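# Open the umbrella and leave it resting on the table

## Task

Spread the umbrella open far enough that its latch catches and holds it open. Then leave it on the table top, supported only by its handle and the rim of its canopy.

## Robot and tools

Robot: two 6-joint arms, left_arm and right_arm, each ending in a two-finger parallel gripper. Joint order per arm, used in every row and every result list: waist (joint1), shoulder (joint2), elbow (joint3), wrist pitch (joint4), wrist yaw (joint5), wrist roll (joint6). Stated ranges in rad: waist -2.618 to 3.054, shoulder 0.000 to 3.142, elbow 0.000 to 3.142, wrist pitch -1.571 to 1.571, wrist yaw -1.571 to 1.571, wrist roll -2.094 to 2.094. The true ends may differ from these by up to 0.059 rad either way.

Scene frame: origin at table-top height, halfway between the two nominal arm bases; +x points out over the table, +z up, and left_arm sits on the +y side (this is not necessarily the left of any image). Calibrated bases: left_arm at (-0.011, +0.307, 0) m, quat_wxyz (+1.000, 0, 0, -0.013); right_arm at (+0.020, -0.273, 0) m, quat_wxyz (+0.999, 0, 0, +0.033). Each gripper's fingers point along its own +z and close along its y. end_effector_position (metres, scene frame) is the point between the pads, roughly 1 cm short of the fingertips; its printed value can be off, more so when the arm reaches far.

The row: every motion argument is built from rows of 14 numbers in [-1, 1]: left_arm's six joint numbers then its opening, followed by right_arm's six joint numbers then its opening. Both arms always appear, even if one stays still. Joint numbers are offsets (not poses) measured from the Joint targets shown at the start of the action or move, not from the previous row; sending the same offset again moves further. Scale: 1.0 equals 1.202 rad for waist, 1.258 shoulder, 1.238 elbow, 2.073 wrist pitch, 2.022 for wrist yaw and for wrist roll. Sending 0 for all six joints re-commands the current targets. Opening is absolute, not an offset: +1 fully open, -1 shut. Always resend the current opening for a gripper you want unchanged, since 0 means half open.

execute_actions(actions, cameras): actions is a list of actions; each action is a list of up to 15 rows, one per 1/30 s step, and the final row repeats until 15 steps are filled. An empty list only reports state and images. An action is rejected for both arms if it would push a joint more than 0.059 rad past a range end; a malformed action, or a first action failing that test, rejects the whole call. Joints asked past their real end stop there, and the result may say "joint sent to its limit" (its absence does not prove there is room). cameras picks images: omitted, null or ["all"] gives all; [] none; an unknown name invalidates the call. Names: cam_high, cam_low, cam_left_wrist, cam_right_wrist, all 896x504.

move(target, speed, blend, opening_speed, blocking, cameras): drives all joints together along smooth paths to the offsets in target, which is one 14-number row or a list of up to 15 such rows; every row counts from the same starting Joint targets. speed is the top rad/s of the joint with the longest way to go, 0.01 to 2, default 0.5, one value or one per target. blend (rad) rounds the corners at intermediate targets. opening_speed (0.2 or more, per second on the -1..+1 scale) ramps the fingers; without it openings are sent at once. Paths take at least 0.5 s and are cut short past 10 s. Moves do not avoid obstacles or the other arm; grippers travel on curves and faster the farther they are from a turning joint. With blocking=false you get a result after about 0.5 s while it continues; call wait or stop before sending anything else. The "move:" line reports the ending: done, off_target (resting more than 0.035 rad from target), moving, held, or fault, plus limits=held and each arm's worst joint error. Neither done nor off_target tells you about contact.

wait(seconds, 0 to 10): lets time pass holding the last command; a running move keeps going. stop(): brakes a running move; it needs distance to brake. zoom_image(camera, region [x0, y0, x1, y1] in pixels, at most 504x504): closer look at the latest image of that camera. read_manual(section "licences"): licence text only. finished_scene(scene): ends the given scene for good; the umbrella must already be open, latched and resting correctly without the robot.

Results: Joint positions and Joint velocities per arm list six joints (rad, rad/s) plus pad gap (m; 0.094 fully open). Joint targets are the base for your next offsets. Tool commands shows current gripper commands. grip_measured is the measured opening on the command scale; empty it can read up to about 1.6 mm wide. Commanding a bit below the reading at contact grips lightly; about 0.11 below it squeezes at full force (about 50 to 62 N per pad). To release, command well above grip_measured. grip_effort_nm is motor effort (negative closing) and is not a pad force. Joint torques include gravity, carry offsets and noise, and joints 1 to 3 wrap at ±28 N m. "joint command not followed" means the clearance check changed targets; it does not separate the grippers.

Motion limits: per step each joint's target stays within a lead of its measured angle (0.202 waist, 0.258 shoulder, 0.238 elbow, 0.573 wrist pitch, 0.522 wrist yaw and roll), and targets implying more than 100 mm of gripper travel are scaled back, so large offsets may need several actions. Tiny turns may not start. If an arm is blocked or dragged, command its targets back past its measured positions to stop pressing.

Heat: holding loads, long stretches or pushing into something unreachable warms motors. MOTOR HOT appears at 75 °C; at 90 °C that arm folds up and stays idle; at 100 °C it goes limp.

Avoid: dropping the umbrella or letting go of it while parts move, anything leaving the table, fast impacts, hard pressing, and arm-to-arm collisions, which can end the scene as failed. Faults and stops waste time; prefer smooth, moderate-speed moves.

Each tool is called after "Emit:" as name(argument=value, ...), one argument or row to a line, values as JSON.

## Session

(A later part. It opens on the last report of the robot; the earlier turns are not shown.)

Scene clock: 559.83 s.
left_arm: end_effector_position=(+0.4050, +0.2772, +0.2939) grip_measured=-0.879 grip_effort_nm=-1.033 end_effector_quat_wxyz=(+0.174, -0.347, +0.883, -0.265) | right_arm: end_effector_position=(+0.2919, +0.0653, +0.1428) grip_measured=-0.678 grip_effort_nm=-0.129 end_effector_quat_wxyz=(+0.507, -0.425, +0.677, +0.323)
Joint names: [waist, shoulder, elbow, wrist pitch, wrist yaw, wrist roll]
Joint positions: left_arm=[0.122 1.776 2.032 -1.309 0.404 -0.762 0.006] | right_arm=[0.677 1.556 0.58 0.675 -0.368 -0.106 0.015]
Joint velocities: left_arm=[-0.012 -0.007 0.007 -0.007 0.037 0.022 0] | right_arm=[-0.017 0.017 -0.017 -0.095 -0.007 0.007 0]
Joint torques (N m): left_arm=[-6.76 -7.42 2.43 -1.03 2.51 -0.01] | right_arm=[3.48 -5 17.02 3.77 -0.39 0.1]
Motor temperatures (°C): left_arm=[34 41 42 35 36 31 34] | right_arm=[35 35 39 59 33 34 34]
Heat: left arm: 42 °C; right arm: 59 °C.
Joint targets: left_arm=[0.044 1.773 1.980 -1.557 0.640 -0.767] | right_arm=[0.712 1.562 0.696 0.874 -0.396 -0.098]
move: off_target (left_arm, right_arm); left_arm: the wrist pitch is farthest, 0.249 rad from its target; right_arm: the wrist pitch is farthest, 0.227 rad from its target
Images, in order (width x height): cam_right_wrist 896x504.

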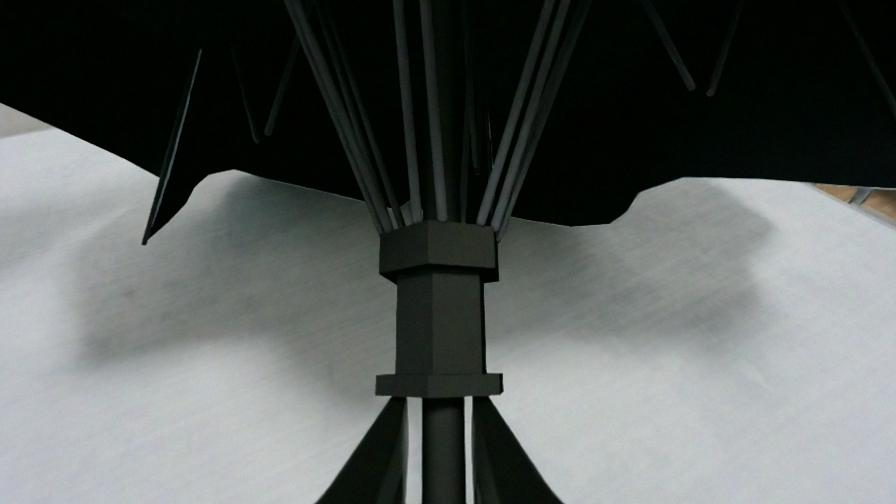

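Emit:
move(
  target=[-0.0333,-0.0238,-0.0485,0,0.0247,0,-0.93,0.0291,0.0159,0.0808,0,0.0099,0.004,-0.68],
  speed=0.1,
  cameras=["cam_right_wrist", "cam_low"],
)

Scene clock: 565.80 s.
left_arm: end_effector_position=(+0.4047, +0.2774, +0.2958) grip_measured=-0.879 grip_effort_nm=-1.043 end_effector_quat_wxyz=(+0.188, -0.343, +0.880, -0.269) | right_arm: end_effector_position=(+0.2929, +0.0729, +0.1345) grip_measured=-0.678 grip_effort_nm=-0.139 end_effector_quat_wxyz=(+0.483, -0.428, +0.697, +0.313)
Joint names: [waist, shoulder, elbow, wrist pitch, wrist yaw, wrist roll]
Joint positions: left_arm=[0.122 1.744 1.986 -1.264 0.403 -0.761 0.006] | right_arm=[0.7 1.574 0.634 0.574 -0.337 -0.103 0.015]
Joint velocities: left_arm=[0.007 -0.012 -0.012 -0.066 -0.037 -0.022 0] | right_arm=[-0.022 -0.002 -0.012 0.037 -0.022 0.007 0.001]
Joint torques (N m): left_arm=[-8.06 -7.13 2.47 -0.78 2.42 0] | right_arm=[3.25 -5.31 16.65 3.81 -0.37 0.1]
Motor temperatures (°C): left_arm=[35 41 41 36 38 31 34] | right_arm=[35 35 40 62 33 34 34]
Heat: left arm: 41 °C; right arm: 62 °C.
Joint targets: left_arm=[0.029 1.743 1.934 -1.496 0.629 -0.765] | right_arm=[0.733 1.579 0.744 0.778 -0.364 -0.094]
move: off_target (left_arm, right_arm); left_arm: the wrist pitch is farthest, 0.293 rad from its target; right_arm: the wrist pitch is farthest, 0.300 rad from its target
Images, in order (width x height): cam_low 896x504, cam_right_wrist 896x504.

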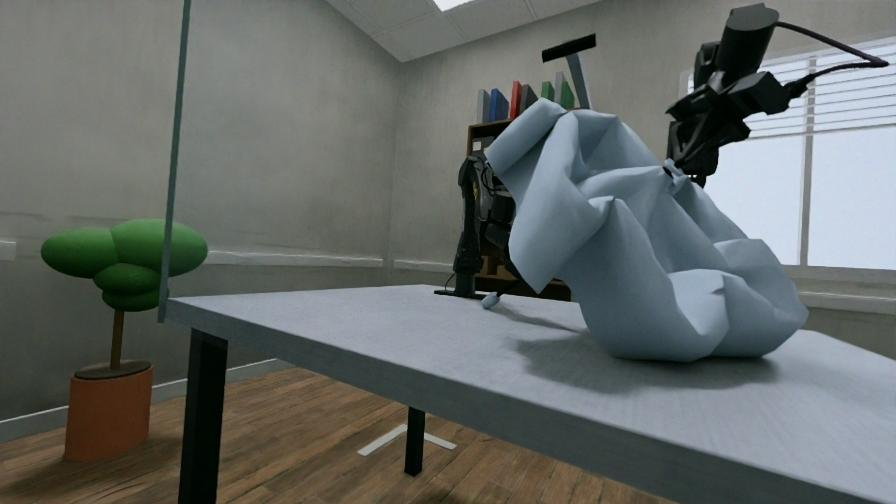

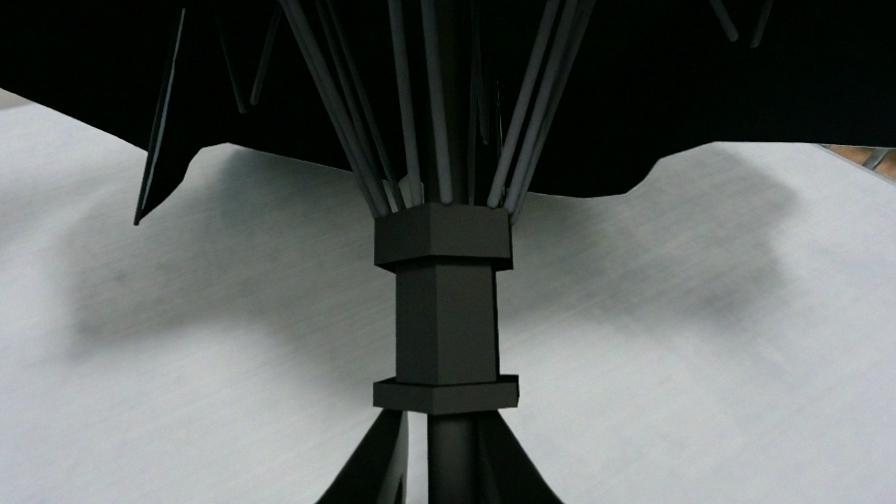

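Emit:
wait(
  seconds=0,
  cameras=["cam_right_wrist"],
)

Scene clock: 584.27 s.
left_arm: end_effector_position=(+0.4048, +0.2774, +0.2957) grip_measured=-0.879 grip_effort_nm=-1.038 end_effector_quat_wxyz=(+0.188, -0.343, +0.880, -0.269) | right_arm: end_effector_position=(+0.2930, +0.0728, +0.1343) grip_measured=-0.678 grip_effort_nm=-0.144 end_effector_quat_wxyz=(+0.483, -0.428, +0.697, +0.312)
Joint names: [waist, shoulder, elbow, wrist pitch, wrist yaw, wrist roll]
Joint positions: left_arm=[0.122 1.744 1.986 -1.264 0.403 -0.761 0.006] | right_arm=[0.7 1.574 0.634 0.573 -0.337 -0.103 0.015]
Joint velocities: left_arm=[0.012 -0.017 -0.012 -0.081 -0.066 -0.11 -0.001] | right_arm=[-0.007 0.012 0.007 -0.051 0.022 -0.022 0]
Joint torques (N m): left_arm=[-8.09 -7.13 2.5 -0.8 2.41 0] | right_arm=[3.18 -5.3 16.62 3.8 -0.38 0.11]
Motor temperatures (°C): left_arm=[36 40 41 36 42 31 34] | right_arm=[35 35 45 71 33 34 34]
Heat: left arm: 42 °C; right arm: 71 °C.
Joint targets: left_arm=[0.029 1.743 1.934 -1.495 0.629 -0.765] | right_arm=[0.732 1.579 0.744 0.778 -0.363 -0.094]
Tool commands: left_gripper/opening=-0.93 right_gripper/opening=-0.68
Images, in order (width x height): cam_right_wrist 896x504.

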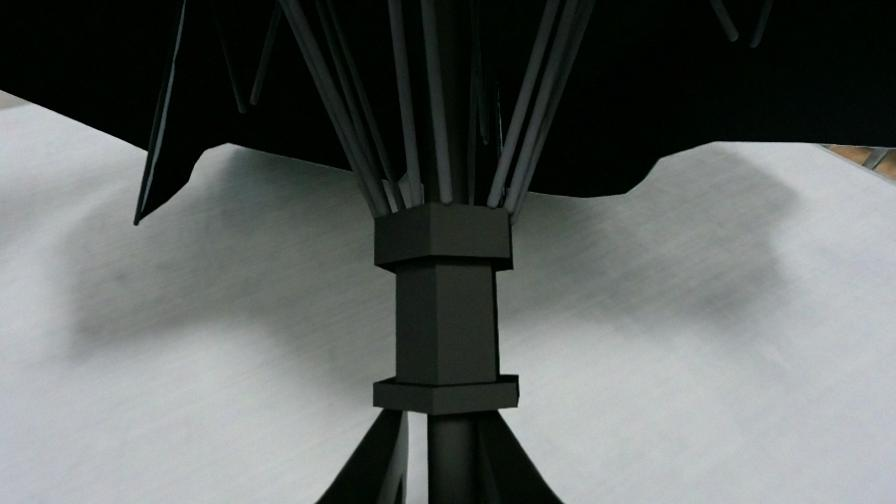

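Emit:
move(
  target=[0.074,0.0397,0.1099,0.0376,-0.0702,0,-0.93,-0.118,-0.1025,-0.209,-0.0569,-0.033,-0.008,-0.68],
  speed=0.3,
  cameras=["cam_right_wrist", "cam_left_wrist", "cam_high", "cam_low"],
)

Scene clock: 588.90 s.
left_arm: end_effector_position=(+0.3891, +0.2621, +0.2953) grip_measured=-0.879 grip_effort_nm=-1.033 end_effector_quat_wxyz=(+0.133, -0.343, +0.884, -0.289) | right_arm: end_effector_position=(+0.2942, +0.0327, +0.1389) grip_measured=-0.678 grip_effort_nm=-0.144 end_effector_quat_wxyz=(+0.503, -0.408, +0.692, +0.318)
Joint names: [waist, shoulder, elbow, wrist pitch, wrist yaw, wrist roll]
Joint positions: left_arm=[0.117 1.775 2.047 -1.385 0.475 -0.761 0.006] | right_arm=[0.596 1.475 0.505 0.647 -0.415 -0.103 0.015]
Joint velocities: left_arm=[0.007 -0.002 0.007 -0.007 0.007 -0.007 0] | right_arm=[0.007 0.007 -0.007 0.081 -0.007 0.007 0.001]
Joint torques (N m): left_arm=[0.1 -5.85 8.12 1.07 0.35 0] | right_arm=[-0.51 -6.78 4.88 1.99 -0.26 -0.04]
Motor temperatures (°C): left_arm=[36 39 41 36 42 31 34] | right_arm=[35 35 45 72 33 34 34]
Heat: left arm: 42 °C; right arm: 72 °C.
Joint targets: left_arm=[0.117 1.793 2.070 -1.417 0.488 -0.765] | right_arm=[0.591 1.450 0.485 0.660 -0.430 -0.110]
move: done

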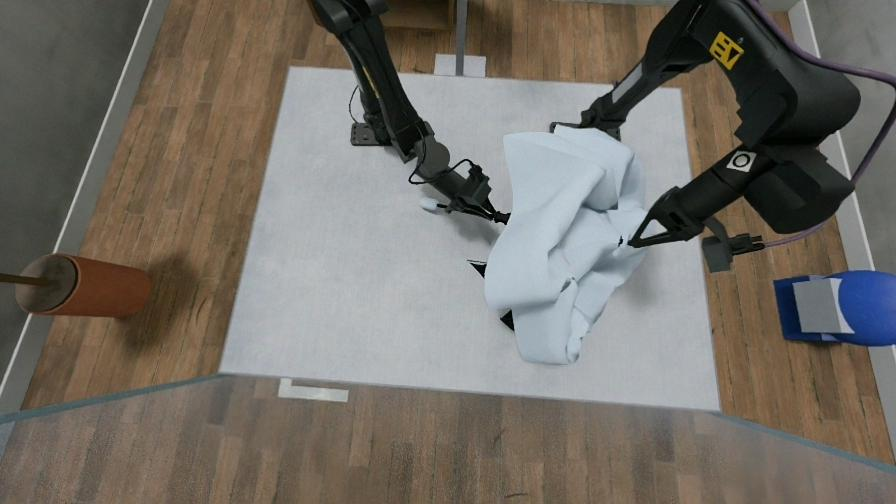

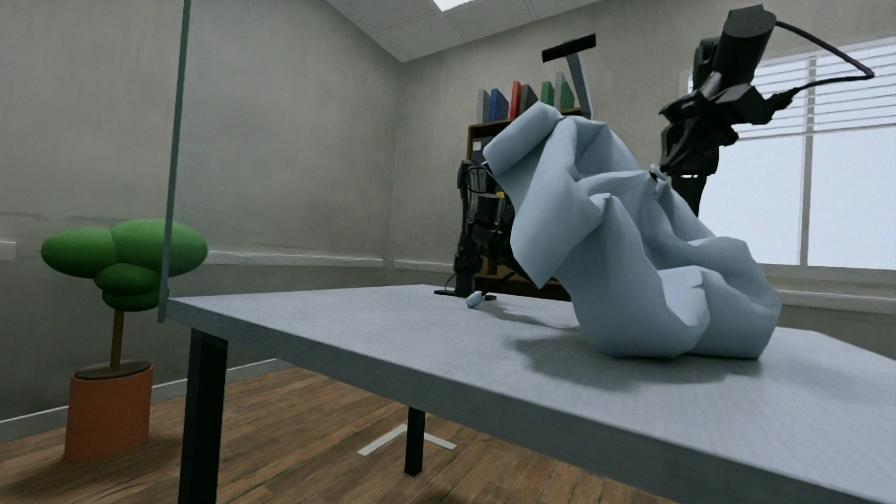

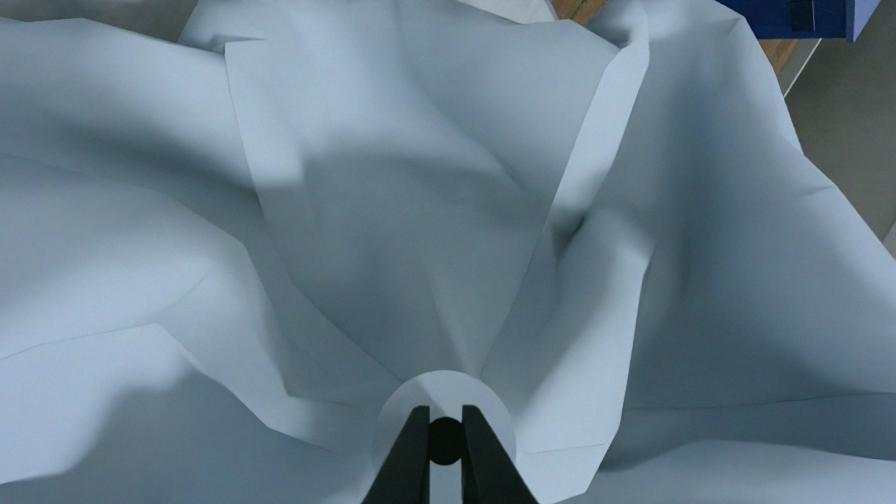

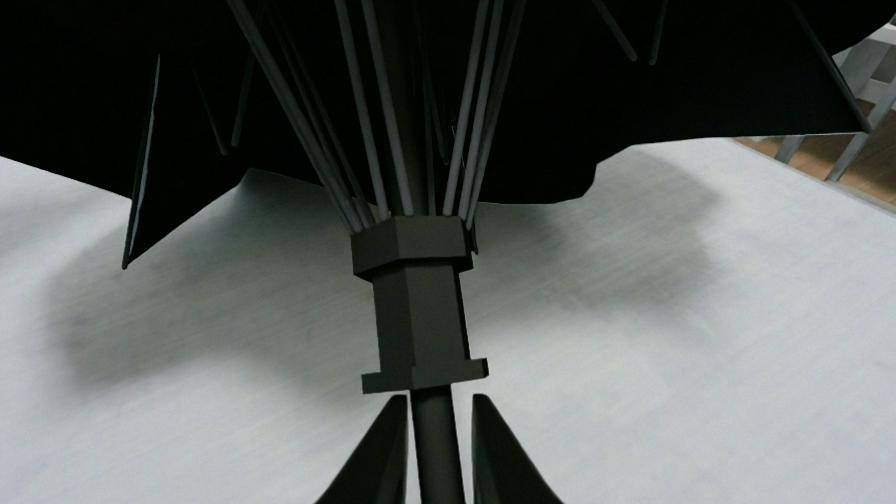

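Emit:
zoom_image(
  camera="cam_low",
  region=[480, 200, 840, 400],
)

Emit:
zoom_image(
  camera="cam_right_wrist",
  region=[0, 0, 504, 320],
)

Emit:
zoom_image(
  camera="cam_right_wrist",
  region=[392, 0, 896, 320],
)

Scaled by 1.400 from the camera's 896x504 image, which has a finer 1280x720 frame.

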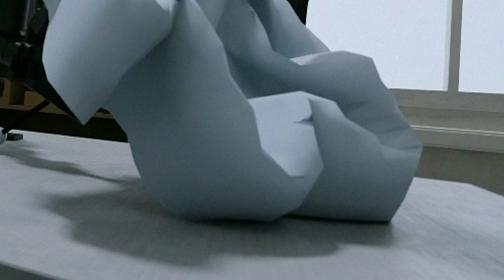

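Scaled by 1.000.

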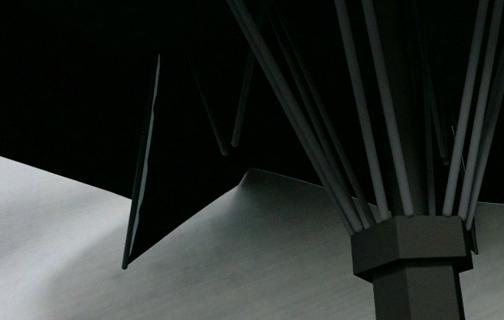

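Scaled by 1.000.

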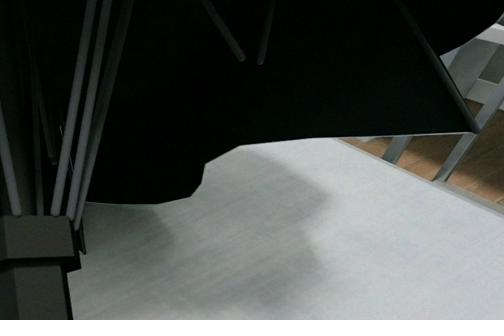

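Emit:
zoom_image(
  camera="cam_high",
  region=[440, 110, 720, 380],
)

Scaled by 1.800 from the camera's 896x504 image, which has a finer 1280x720 frame.

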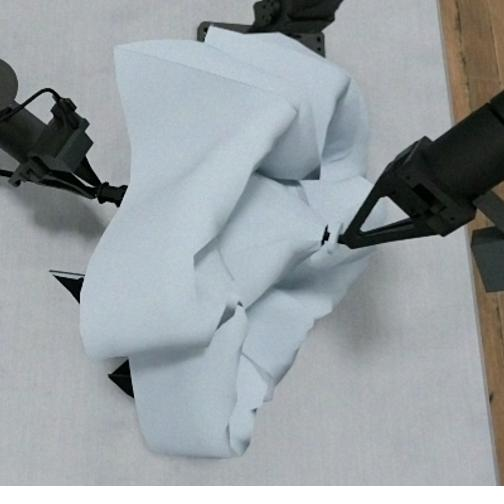

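Emit:
zoom_image(
  camera="cam_right_wrist",
  region=[180, 0, 420, 220],
)

Emit:
zoom_image(
  camera="cam_right_wrist",
  region=[390, 0, 690, 260],
)

Scaled by 2.100 from the camera's 896x504 image, which has a finer 1280x720 frame.

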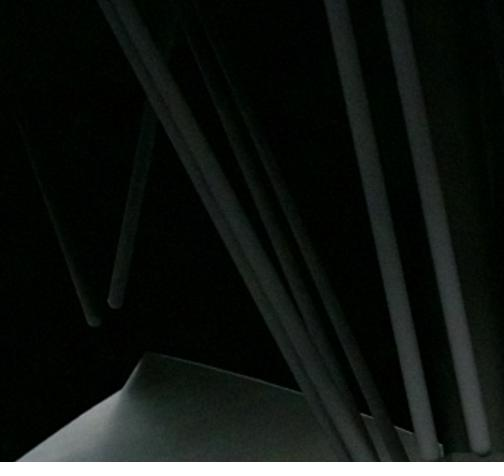

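Scaled by 1.680 from the camera's 896x504 image, which has a finer 1280x720 frame.

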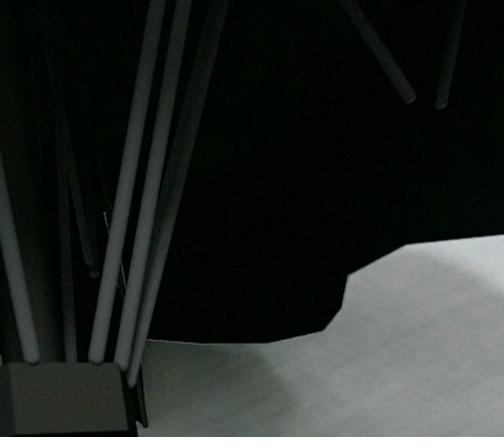

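Emit:
move(
  target=[
    [0,0,0,0,0,0,-0.93,-0.0507,-0.0397,-0.1252,0.14,-0.0346,0.0544,-0.68],
    [0,0,0,0,0,0,-0.93,-0.0978,-0.0354,-0.2528,0.3925,-0.0749,0.1205,-0.68],
  ],
  speed=0.5,
  blend=0.05,
  cameras=["cam_right_wrist"],
)

Scene clock: 685.80 s.
left_arm: end_effector_position=(+0.3890, +0.2621, +0.2953) grip_measured=-0.879 grip_effort_nm=-1.043 end_effector_quat_wxyz=(+0.132, -0.343, +0.884, -0.289) | right_arm: end_effector_position=(+0.2551, -0.0168, +0.2177) grip_measured=-0.678 grip_effort_nm=-0.144 end_effector_quat_wxyz=(+0.652, -0.341, +0.538, +0.412)
Joint names: [waist, shoulder, elbow, wrist pitch, wrist yaw, wrist roll]
Joint positions: left_arm=[0.117 1.775 2.047 -1.385 0.475 -0.761 0.006] | right_arm=[0.479 1.424 0.19 1.461 -0.571 0.123 0.015]
Joint velocities: left_arm=[-0.007 0.012 -0.007 -0.037 0.007 -0.081 0] | right_arm=[-0.007 0.007 0.002 0.022 0.022 -0.022 0]
Joint torques (N m): left_arm=[0.09 -5.86 8.14 1.08 0.36 0] | right_arm=[-0.59 -4.72 3.86 1.86 -0.06 0.12]
Motor temperatures (°C): left_arm=[34 39 42 36 35 31 35] | right_arm=[34 35 37 57 33 34 34]
Heat: left arm: 42 °C; right arm: 57 °C.
Joint targets: left_arm=[0.117 1.793 2.070 -1.418 0.488 -0.765] | right_arm=[0.473 1.406 0.172 1.474 -0.582 0.134]
move: done
Images, in order (width x height): cam_right_wrist 896x504.

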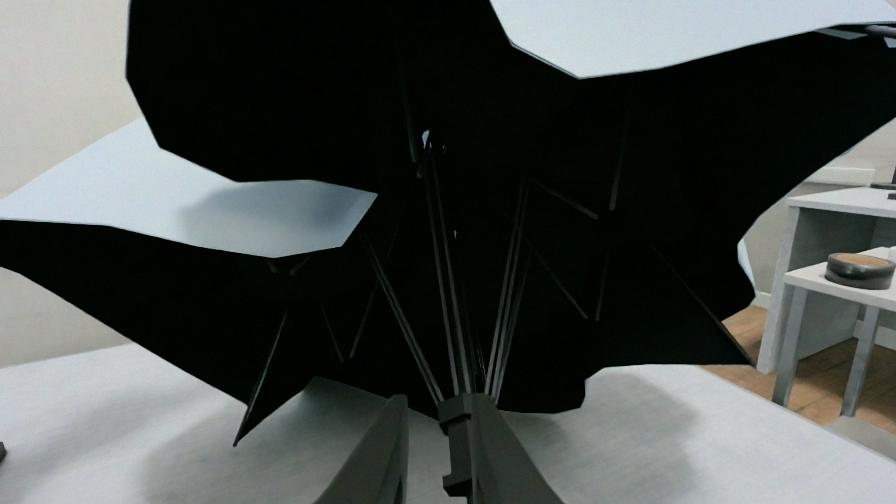

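Emit:
zoom_image(
  camera="cam_right_wrist",
  region=[220, 90, 700, 430],
)

Emit:
zoom_image(
  camera="cam_right_wrist",
  region=[360, 100, 560, 260],
)

Emit:
zoom_image(
  camera="cam_right_wrist",
  region=[480, 140, 680, 340],
)

Scaled by 1.050 from the camera's 896x504 image, which has a finer 1280x720 frame.

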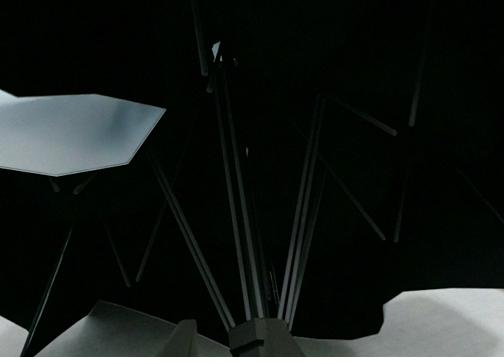

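Scaled by 2.520 from the camera's 896x504 image, which has a finer 1280x720 frame.

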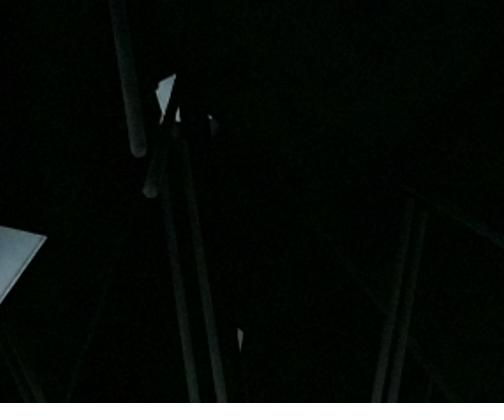

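Scaled by 2.520 from the camera's 896x504 image, which has a finer 1280x720 frame.

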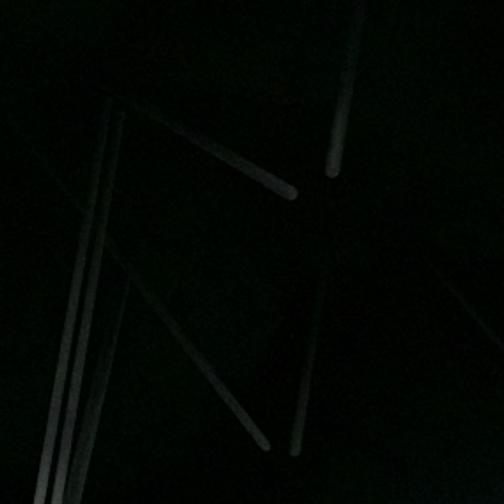

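Emit:
move(
  target=[0,0,0,0,0,0,-0.93,-0.2,0,0,0,-0.12,0,-0.68],
  speed=0.5,
  cameras=["cam_right_wrist"],
)

Scene clock: 695.30 s.
left_arm: end_effector_position=(+0.3890, +0.2621, +0.2953) grip_measured=-0.879 grip_effort_nm=-1.038 end_effector_quat_wxyz=(+0.132, -0.343, +0.884, -0.289) | right_arm: end_effector_position=(+0.2739, -0.0567, +0.2118) grip_measured=-0.678 grip_effort_nm=-0.144 end_effector_quat_wxyz=(+0.650, -0.360, +0.541, +0.393)
Joint names: [waist, shoulder, elbow, wrist pitch, wrist yaw, wrist roll]
Joint positions: left_arm=[0.117 1.775 2.047 -1.385 0.475 -0.761 0.006] | right_arm=[0.238 1.424 0.19 1.462 -0.813 0.123 0.015]
Joint velocities: left_arm=[-0.007 -0.007 -0.012 -0.095 -0.007 0.022 -0.001] | right_arm=[0.007 -0.002 -0.002 -0.051 -0.007 0.051 0]
Joint torques (N m): left_arm=[0.12 -5.87 8.13 1.08 0.36 0] | right_arm=[-0.51 -4.67 3.74 1.75 -0.01 0.11]
Motor temperatures (°C): left_arm=[34 39 42 36 35 31 35] | right_arm=[34 35 37 56 33 34 34]
Heat: left arm: 42 °C; right arm: 56 °C.
Joint targets: left_arm=[0.117 1.793 2.070 -1.418 0.488 -0.765] | right_arm=[0.233 1.406 0.172 1.474 -0.824 0.134]
move: done
Images, in order (width x height): cam_right_wrist 896x504.

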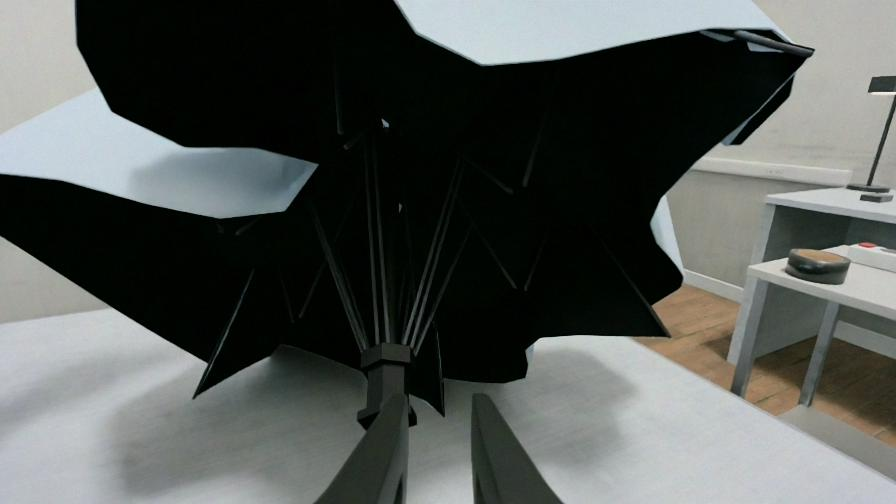

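Emit:
zoom_image(
  camera="cam_right_wrist",
  region=[320, 90, 560, 300],
)

Emit:
zoom_image(
  camera="cam_right_wrist",
  region=[180, 200, 460, 440],
)

Scaled by 2.100 from the camera's 896x504 image, which has a finer 1280x720 frame.

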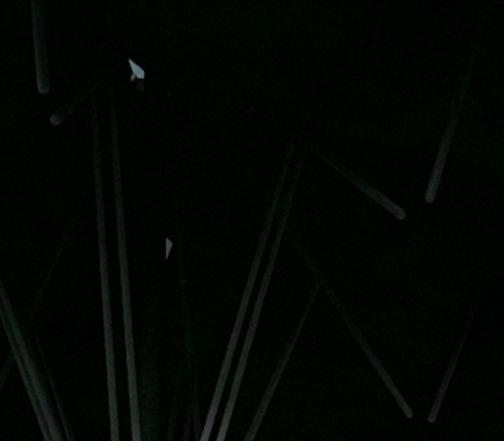

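Scaled by 1.800 from the camera's 896x504 image, which has a finer 1280x720 frame.

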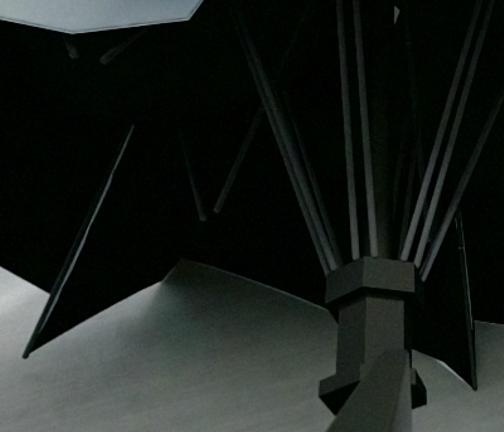

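Emit:
move(
  target=[0,0,0,0,0,0,-0.93,-0.25,0,0,-0.03,-0.15,0,-0.68],
  speed=0.6,
  cameras=["cam_right_wrist"],
)

Emit:
zoom_image(
  camera="cam_right_wrist",
  region=[40, 50, 400, 410],
)

Emit:
zoom_image(
  camera="cam_right_wrist",
  region=[340, 0, 700, 360],
)

Scene clock: 763.57 s.
left_arm: end_effector_position=(+0.3890, +0.2621, +0.2953) grip_measured=-0.879 grip_effort_nm=-1.043 end_effector_quat_wxyz=(+0.132, -0.343, +0.884, -0.289) | right_arm: end_effector_position=(+0.2843, -0.1109, +0.1971) grip_measured=-0.678 grip_effort_nm=-0.134 end_effector_quat_wxyz=(+0.633, -0.377, +0.562, +0.377)
Joint names: [waist, shoulder, elbow, wrist pitch, wrist yaw, wrist roll]
Joint positions: left_arm=[0.117 1.775 2.047 -1.385 0.475 -0.761 0.006] | right_arm=[-0.062 1.424 0.19 1.43 -1.117 0.123 0.015]
Joint velocities: left_arm=[-0.002 -0.007 0.007 0.022 -0.066 -0.007 0] | right_arm=[-0.012 -0.017 -0.017 -0.022 -0.037 -0.037 -0.001]
Joint torques (N m): left_arm=[0.12 -5.89 8.13 1.08 0.36 0] | right_arm=[-0.53 -4.53 3.63 1.35 0.01 0.12]
Motor temperatures (°C): left_arm=[34 39 42 36 34 31 35] | right_arm=[34 35 36 53 33 34 34]
Heat: left arm: 42 °C; right arm: 53 °C.
Joint targets: left_arm=[0.117 1.793 2.070 -1.418 0.488 -0.765] | right_arm=[-0.068 1.406 0.172 1.412 -1.127 0.134]
move: done
Images, in order (width x height): cam_right_wrist 896x504.

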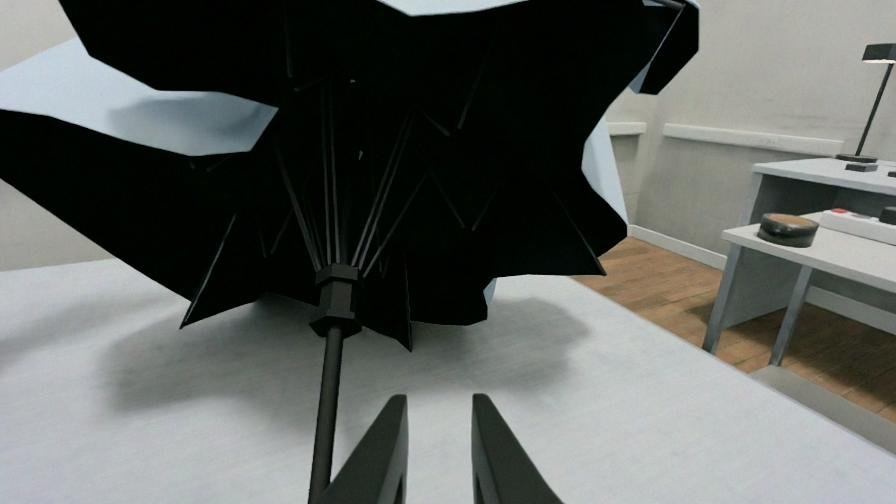

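Scaled by 1.400 from the camera's 896x504 image, which has a finer 1280x720 frame.

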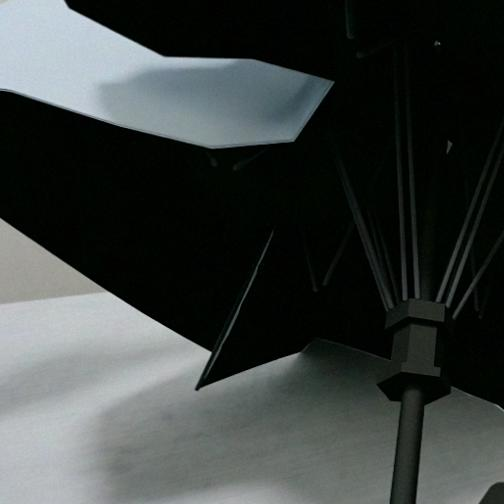

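Scaled by 1.400 from the camera's 896x504 image, which has a finer 1280x720 frame.

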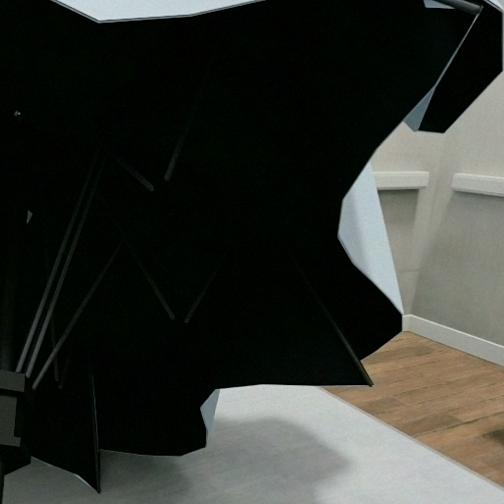

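Emit:
execute_actions(
  actions=[],
)

Scene clock: 782.27 s.
left_arm: end_effector_position=(+0.3890, +0.2621, +0.2953) grip_measured=-0.879 grip_effort_nm=-1.038 end_effector_quat_wxyz=(+0.132, -0.343, +0.884, -0.289) | right_arm: end_effector_position=(+0.2842, -0.1108, +0.1970) grip_measured=-0.678 grip_effort_nm=-0.149 end_effector_quat_wxyz=(+0.632, -0.377, +0.562, +0.378)
Joint names: [waist, shoulder, elbow, wrist pitch, wrist yaw, wrist roll]
Joint positions: left_arm=[0.117 1.775 2.047 -1.385 0.475 -0.761 0.006] | right_arm=[-0.062 1.424 0.19 1.43 -1.118 0.123 0.015]
Joint velocities: left_arm=[-0.007 0.017 0.007 0.022 -0.066 -0.022 0] | right_arm=[-0.007 0.002 0.022 -0.022 -0.022 -0.007 -0.002]
Joint torques (N m): left_arm=[0.1 -5.86 8.14 1.07 0.36 0] | right_arm=[-0.57 -4.51 3.62 1.34 0 0.11]
Motor temperatures (°C): left_arm=[34 38 42 36 34 31 35] | right_arm=[34 35 36 50 33 34 34]
Heat: left arm: 42 °C; right arm: 50 °C.
Joint targets: left_arm=[0.117 1.793 2.070 -1.418 0.488 -0.765] | right_arm=[-0.068 1.406 0.172 1.412 -1.127 0.134]
Tool commands: left_gripper/opening=-0.93 right_gripper/opening=-0.68

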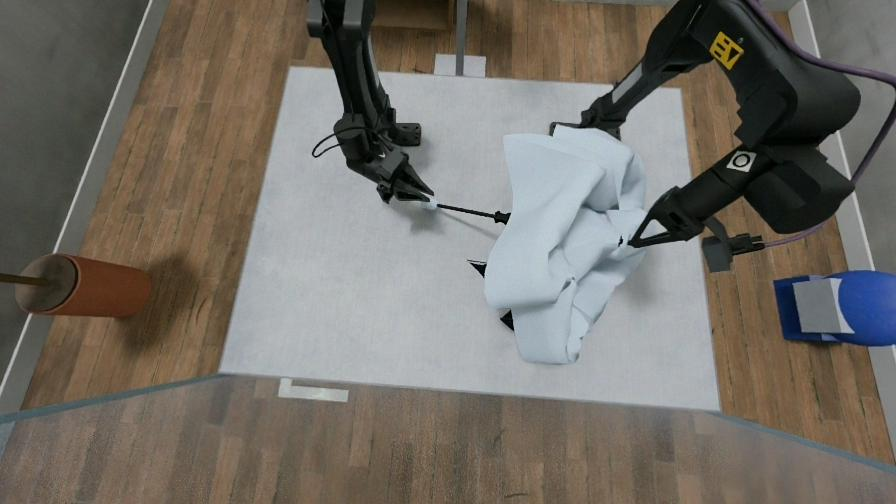

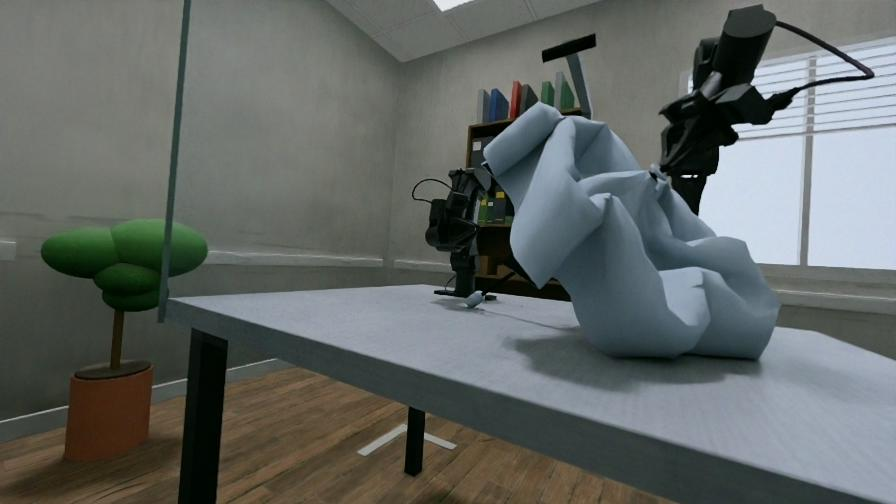

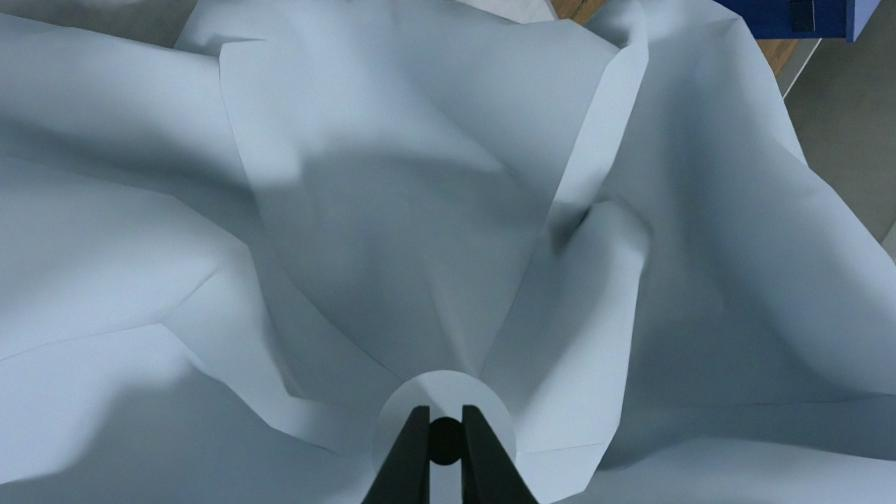

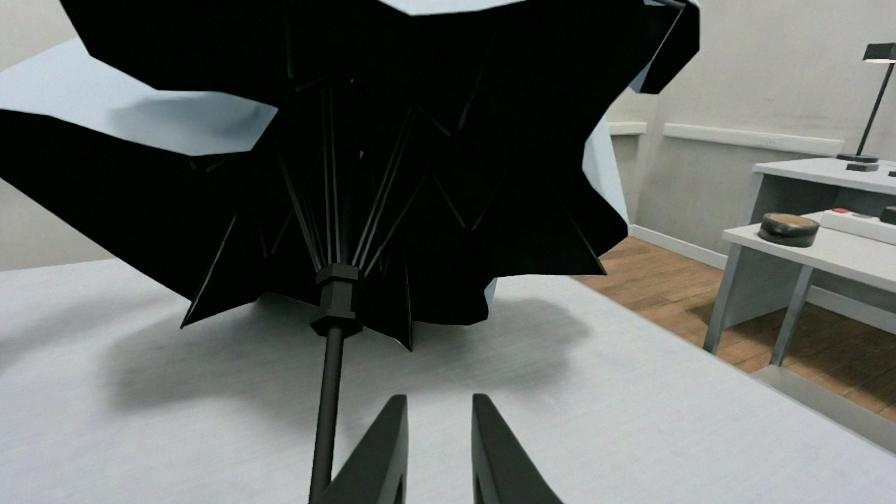

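Emit:
move(
  target=[-0.193, -0.186, 0.021, 0.0386, -0.0702, 0.0163, -0.93, -0.193, 0, 0, 0, -0.1845, 0, -0.68],
  speed=0.25,
)

Scene clock: 850.93 s.
left_arm: end_effector_position=(+0.3406, +0.1980, +0.3694) grip_measured=-0.879 grip_effort_nm=-1.043 end_effector_quat_wxyz=(+0.236, -0.221, +0.900, -0.293) | right_arm: end_effector_position=(+0.2575, -0.1447, +0.1846) grip_measured=-0.678 grip_effort_nm=-0.149 end_effector_quat_wxyz=(+0.589, -0.434, +0.551, +0.400)
Joint names: [waist, shoulder, elbow, wrist pitch, wrist yaw, wrist roll]
Joint positions: left_arm=[-0.109 1.578 2.069 -1.36 0.351 -0.747 0.006] | right_arm=[-0.294 1.424 0.19 1.429 -1.49 0.123 0.015]
Joint velocities: left_arm=[0.007 0.002 0.002 -0.022 0.022 0.022 0.001] | right_arm=[0.017 -0.002 0.007 -0.007 0.051 0.037 -0.001]
Joint torques (N m): left_arm=[-0.4 -6.64 8.01 2.07 0.1 0.21] | right_arm=[-0.55 -4.34 3.38 1.12 0.02 0.12]
Motor temperatures (°C): left_arm=[34 38 42 36 33 31 35] | right_arm=[34 35 35 46 33 34 34]
Heat: left arm: 42 °C; right arm: 46 °C.
Joint targets: left_arm=[-0.114 1.559 2.096 -1.337 0.345 -0.733] | right_arm=[-0.300 1.406 0.172 1.412 -1.501 0.134]
move: done

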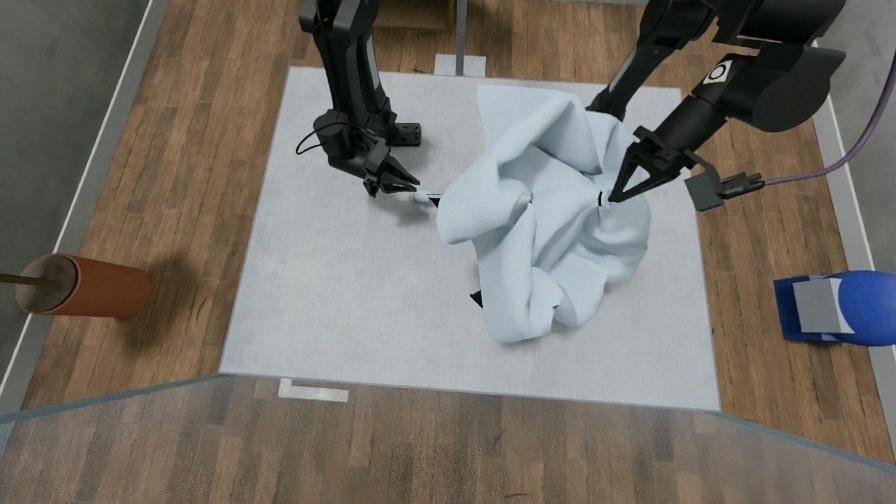

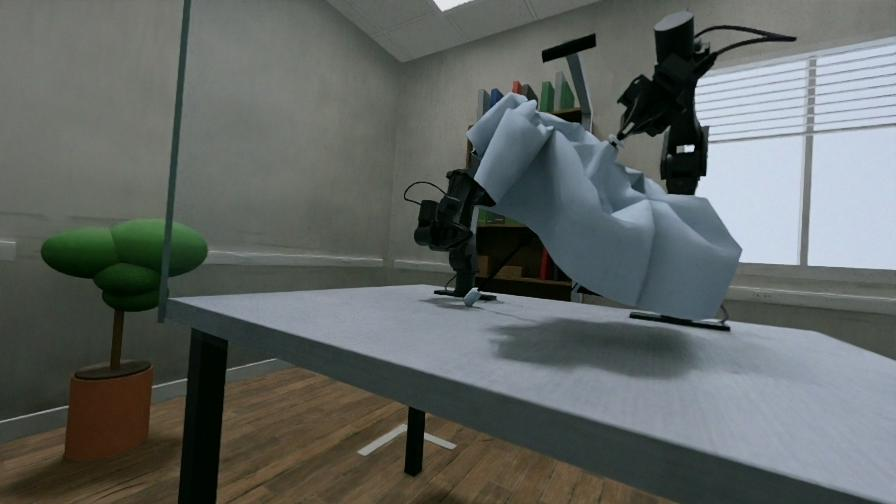

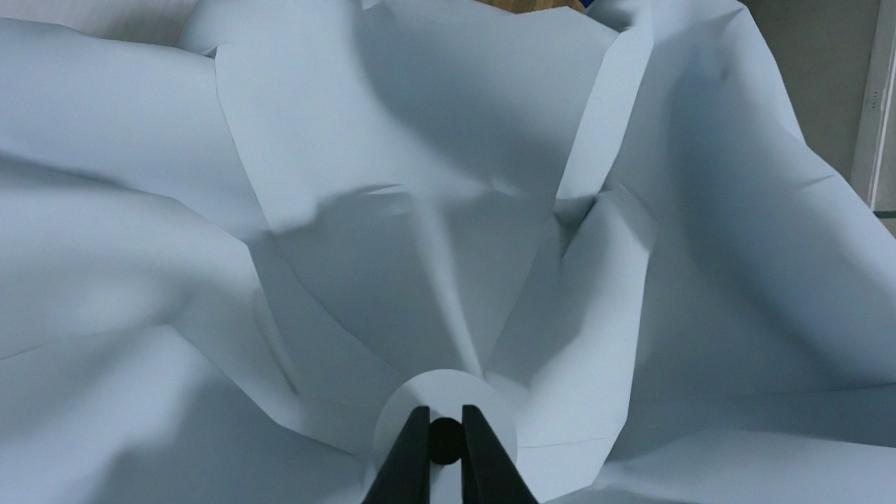

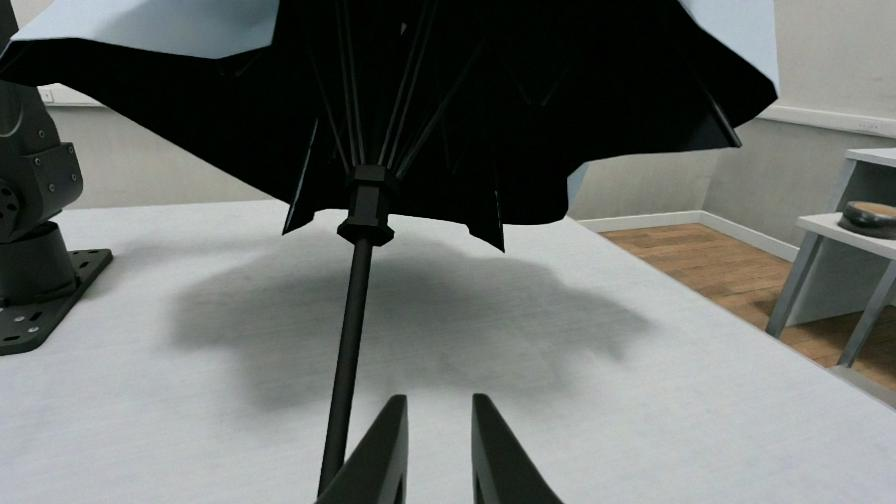

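Emit:
move(
  target=[-0.1506, 0.128, 0.0477, 0.1486, -0.0725, -0.0435, -0.93, 0, 0, 0, 0, 0, 0, -0.68],
  speed=0.2,
)

Scene clock: 880.40 s.
left_arm: end_effector_position=(+0.4057, +0.1327, +0.3814) grip_measured=-0.879 grip_effort_nm=-1.038 end_effector_quat_wxyz=(+0.317, -0.176, +0.878, -0.312) | right_arm: end_effector_position=(+0.2573, -0.1447, +0.1846) grip_measured=-0.678 grip_effort_nm=-0.144 end_effector_quat_wxyz=(+0.589, -0.434, +0.551, +0.401)
Joint names: [waist, shoulder, elbow, wrist pitch, wrist yaw, wrist roll]
Joint positions: left_arm=[-0.29 1.71 2.119 -1.074 0.209 -0.814 0.006] | right_arm=[-0.294 1.424 0.19 1.429 -1.492 0.123 0.015]
Joint velocities: left_arm=[0.012 -0.012 -0.002 -0.037 -0.037 0.037 0.001] | right_arm=[0.007 -0.012 -0.012 -0.007 -0.037 -0.051 0]
Joint torques (N m): left_arm=[-0.47 -6.02 9.35 2.59 -0.03 -0.03] | right_arm=[-0.55 -4.36 3.41 1.12 0.01 0.12]
Motor temperatures (°C): left_arm=[34 39 42 40 33 31 35] | right_arm=[34 35 35 44 33 34 34]
Heat: left arm: 42 °C; right arm: 44 °C.
Joint targets: left_arm=[-0.296 1.720 2.155 -1.030 0.199 -0.820] | right_arm=[-0.300 1.406 0.172 1.412 -1.501 0.134]
move: off_target (left_arm); left_arm: the wrist pitch is farthest, 0.045 rad from its target

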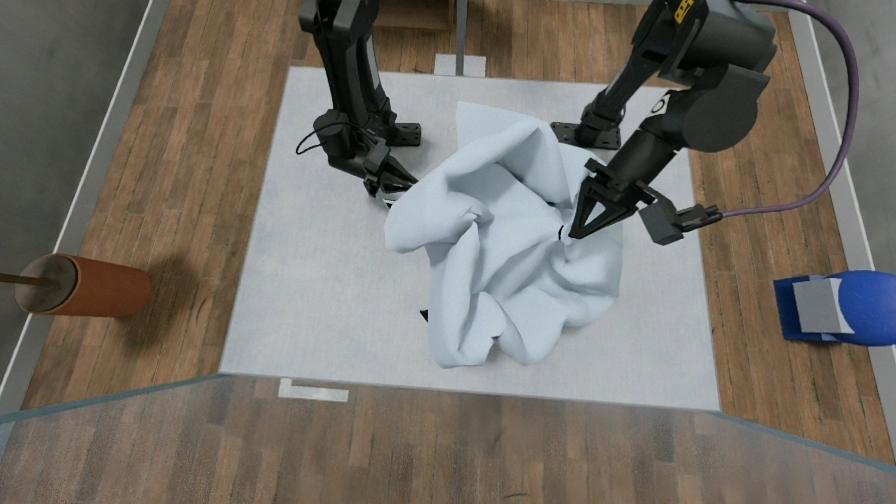

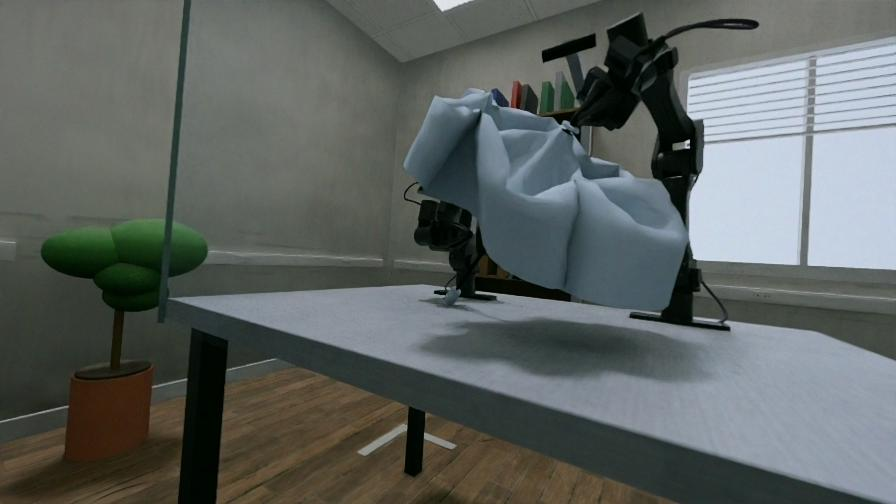

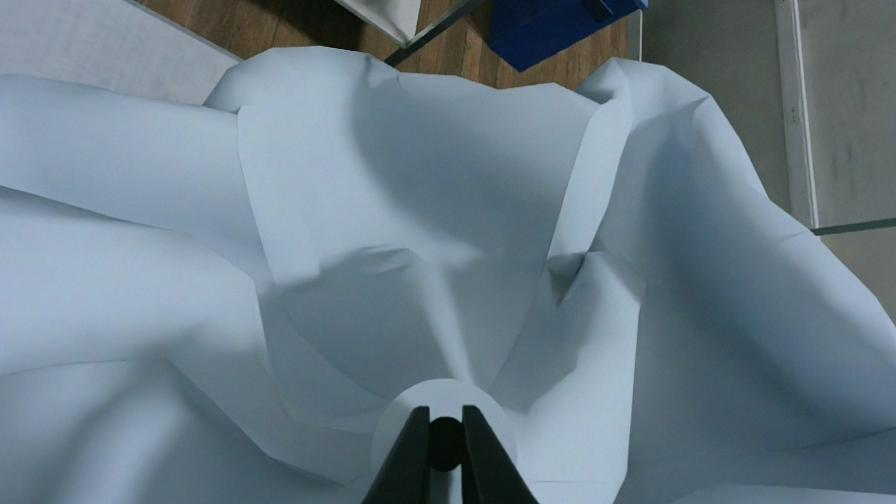

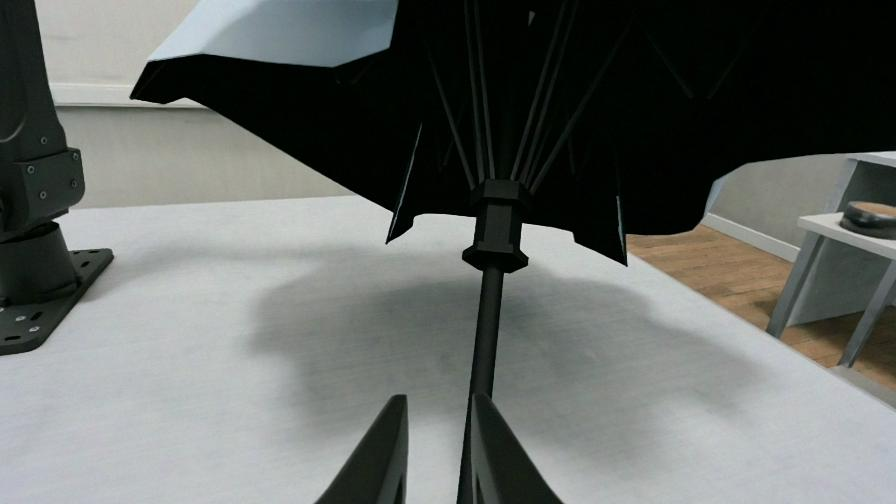

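Emit:
zoom_image(
  camera="cam_high",
  region=[340, 120, 500, 240],
)

Emit:
zoom_image(
  camera="cam_right_wrist",
  region=[360, 0, 640, 504],
)

Scaled by 3.150 from the camera's 896x504 image, which has a finer 1280x720 frame.

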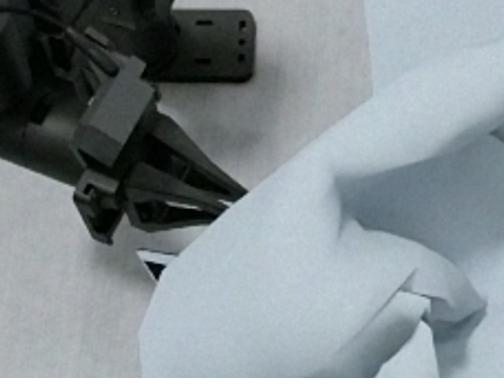

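Scaled by 1.000.

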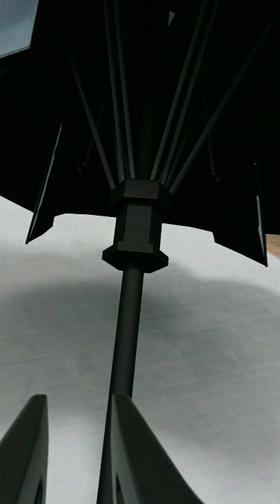

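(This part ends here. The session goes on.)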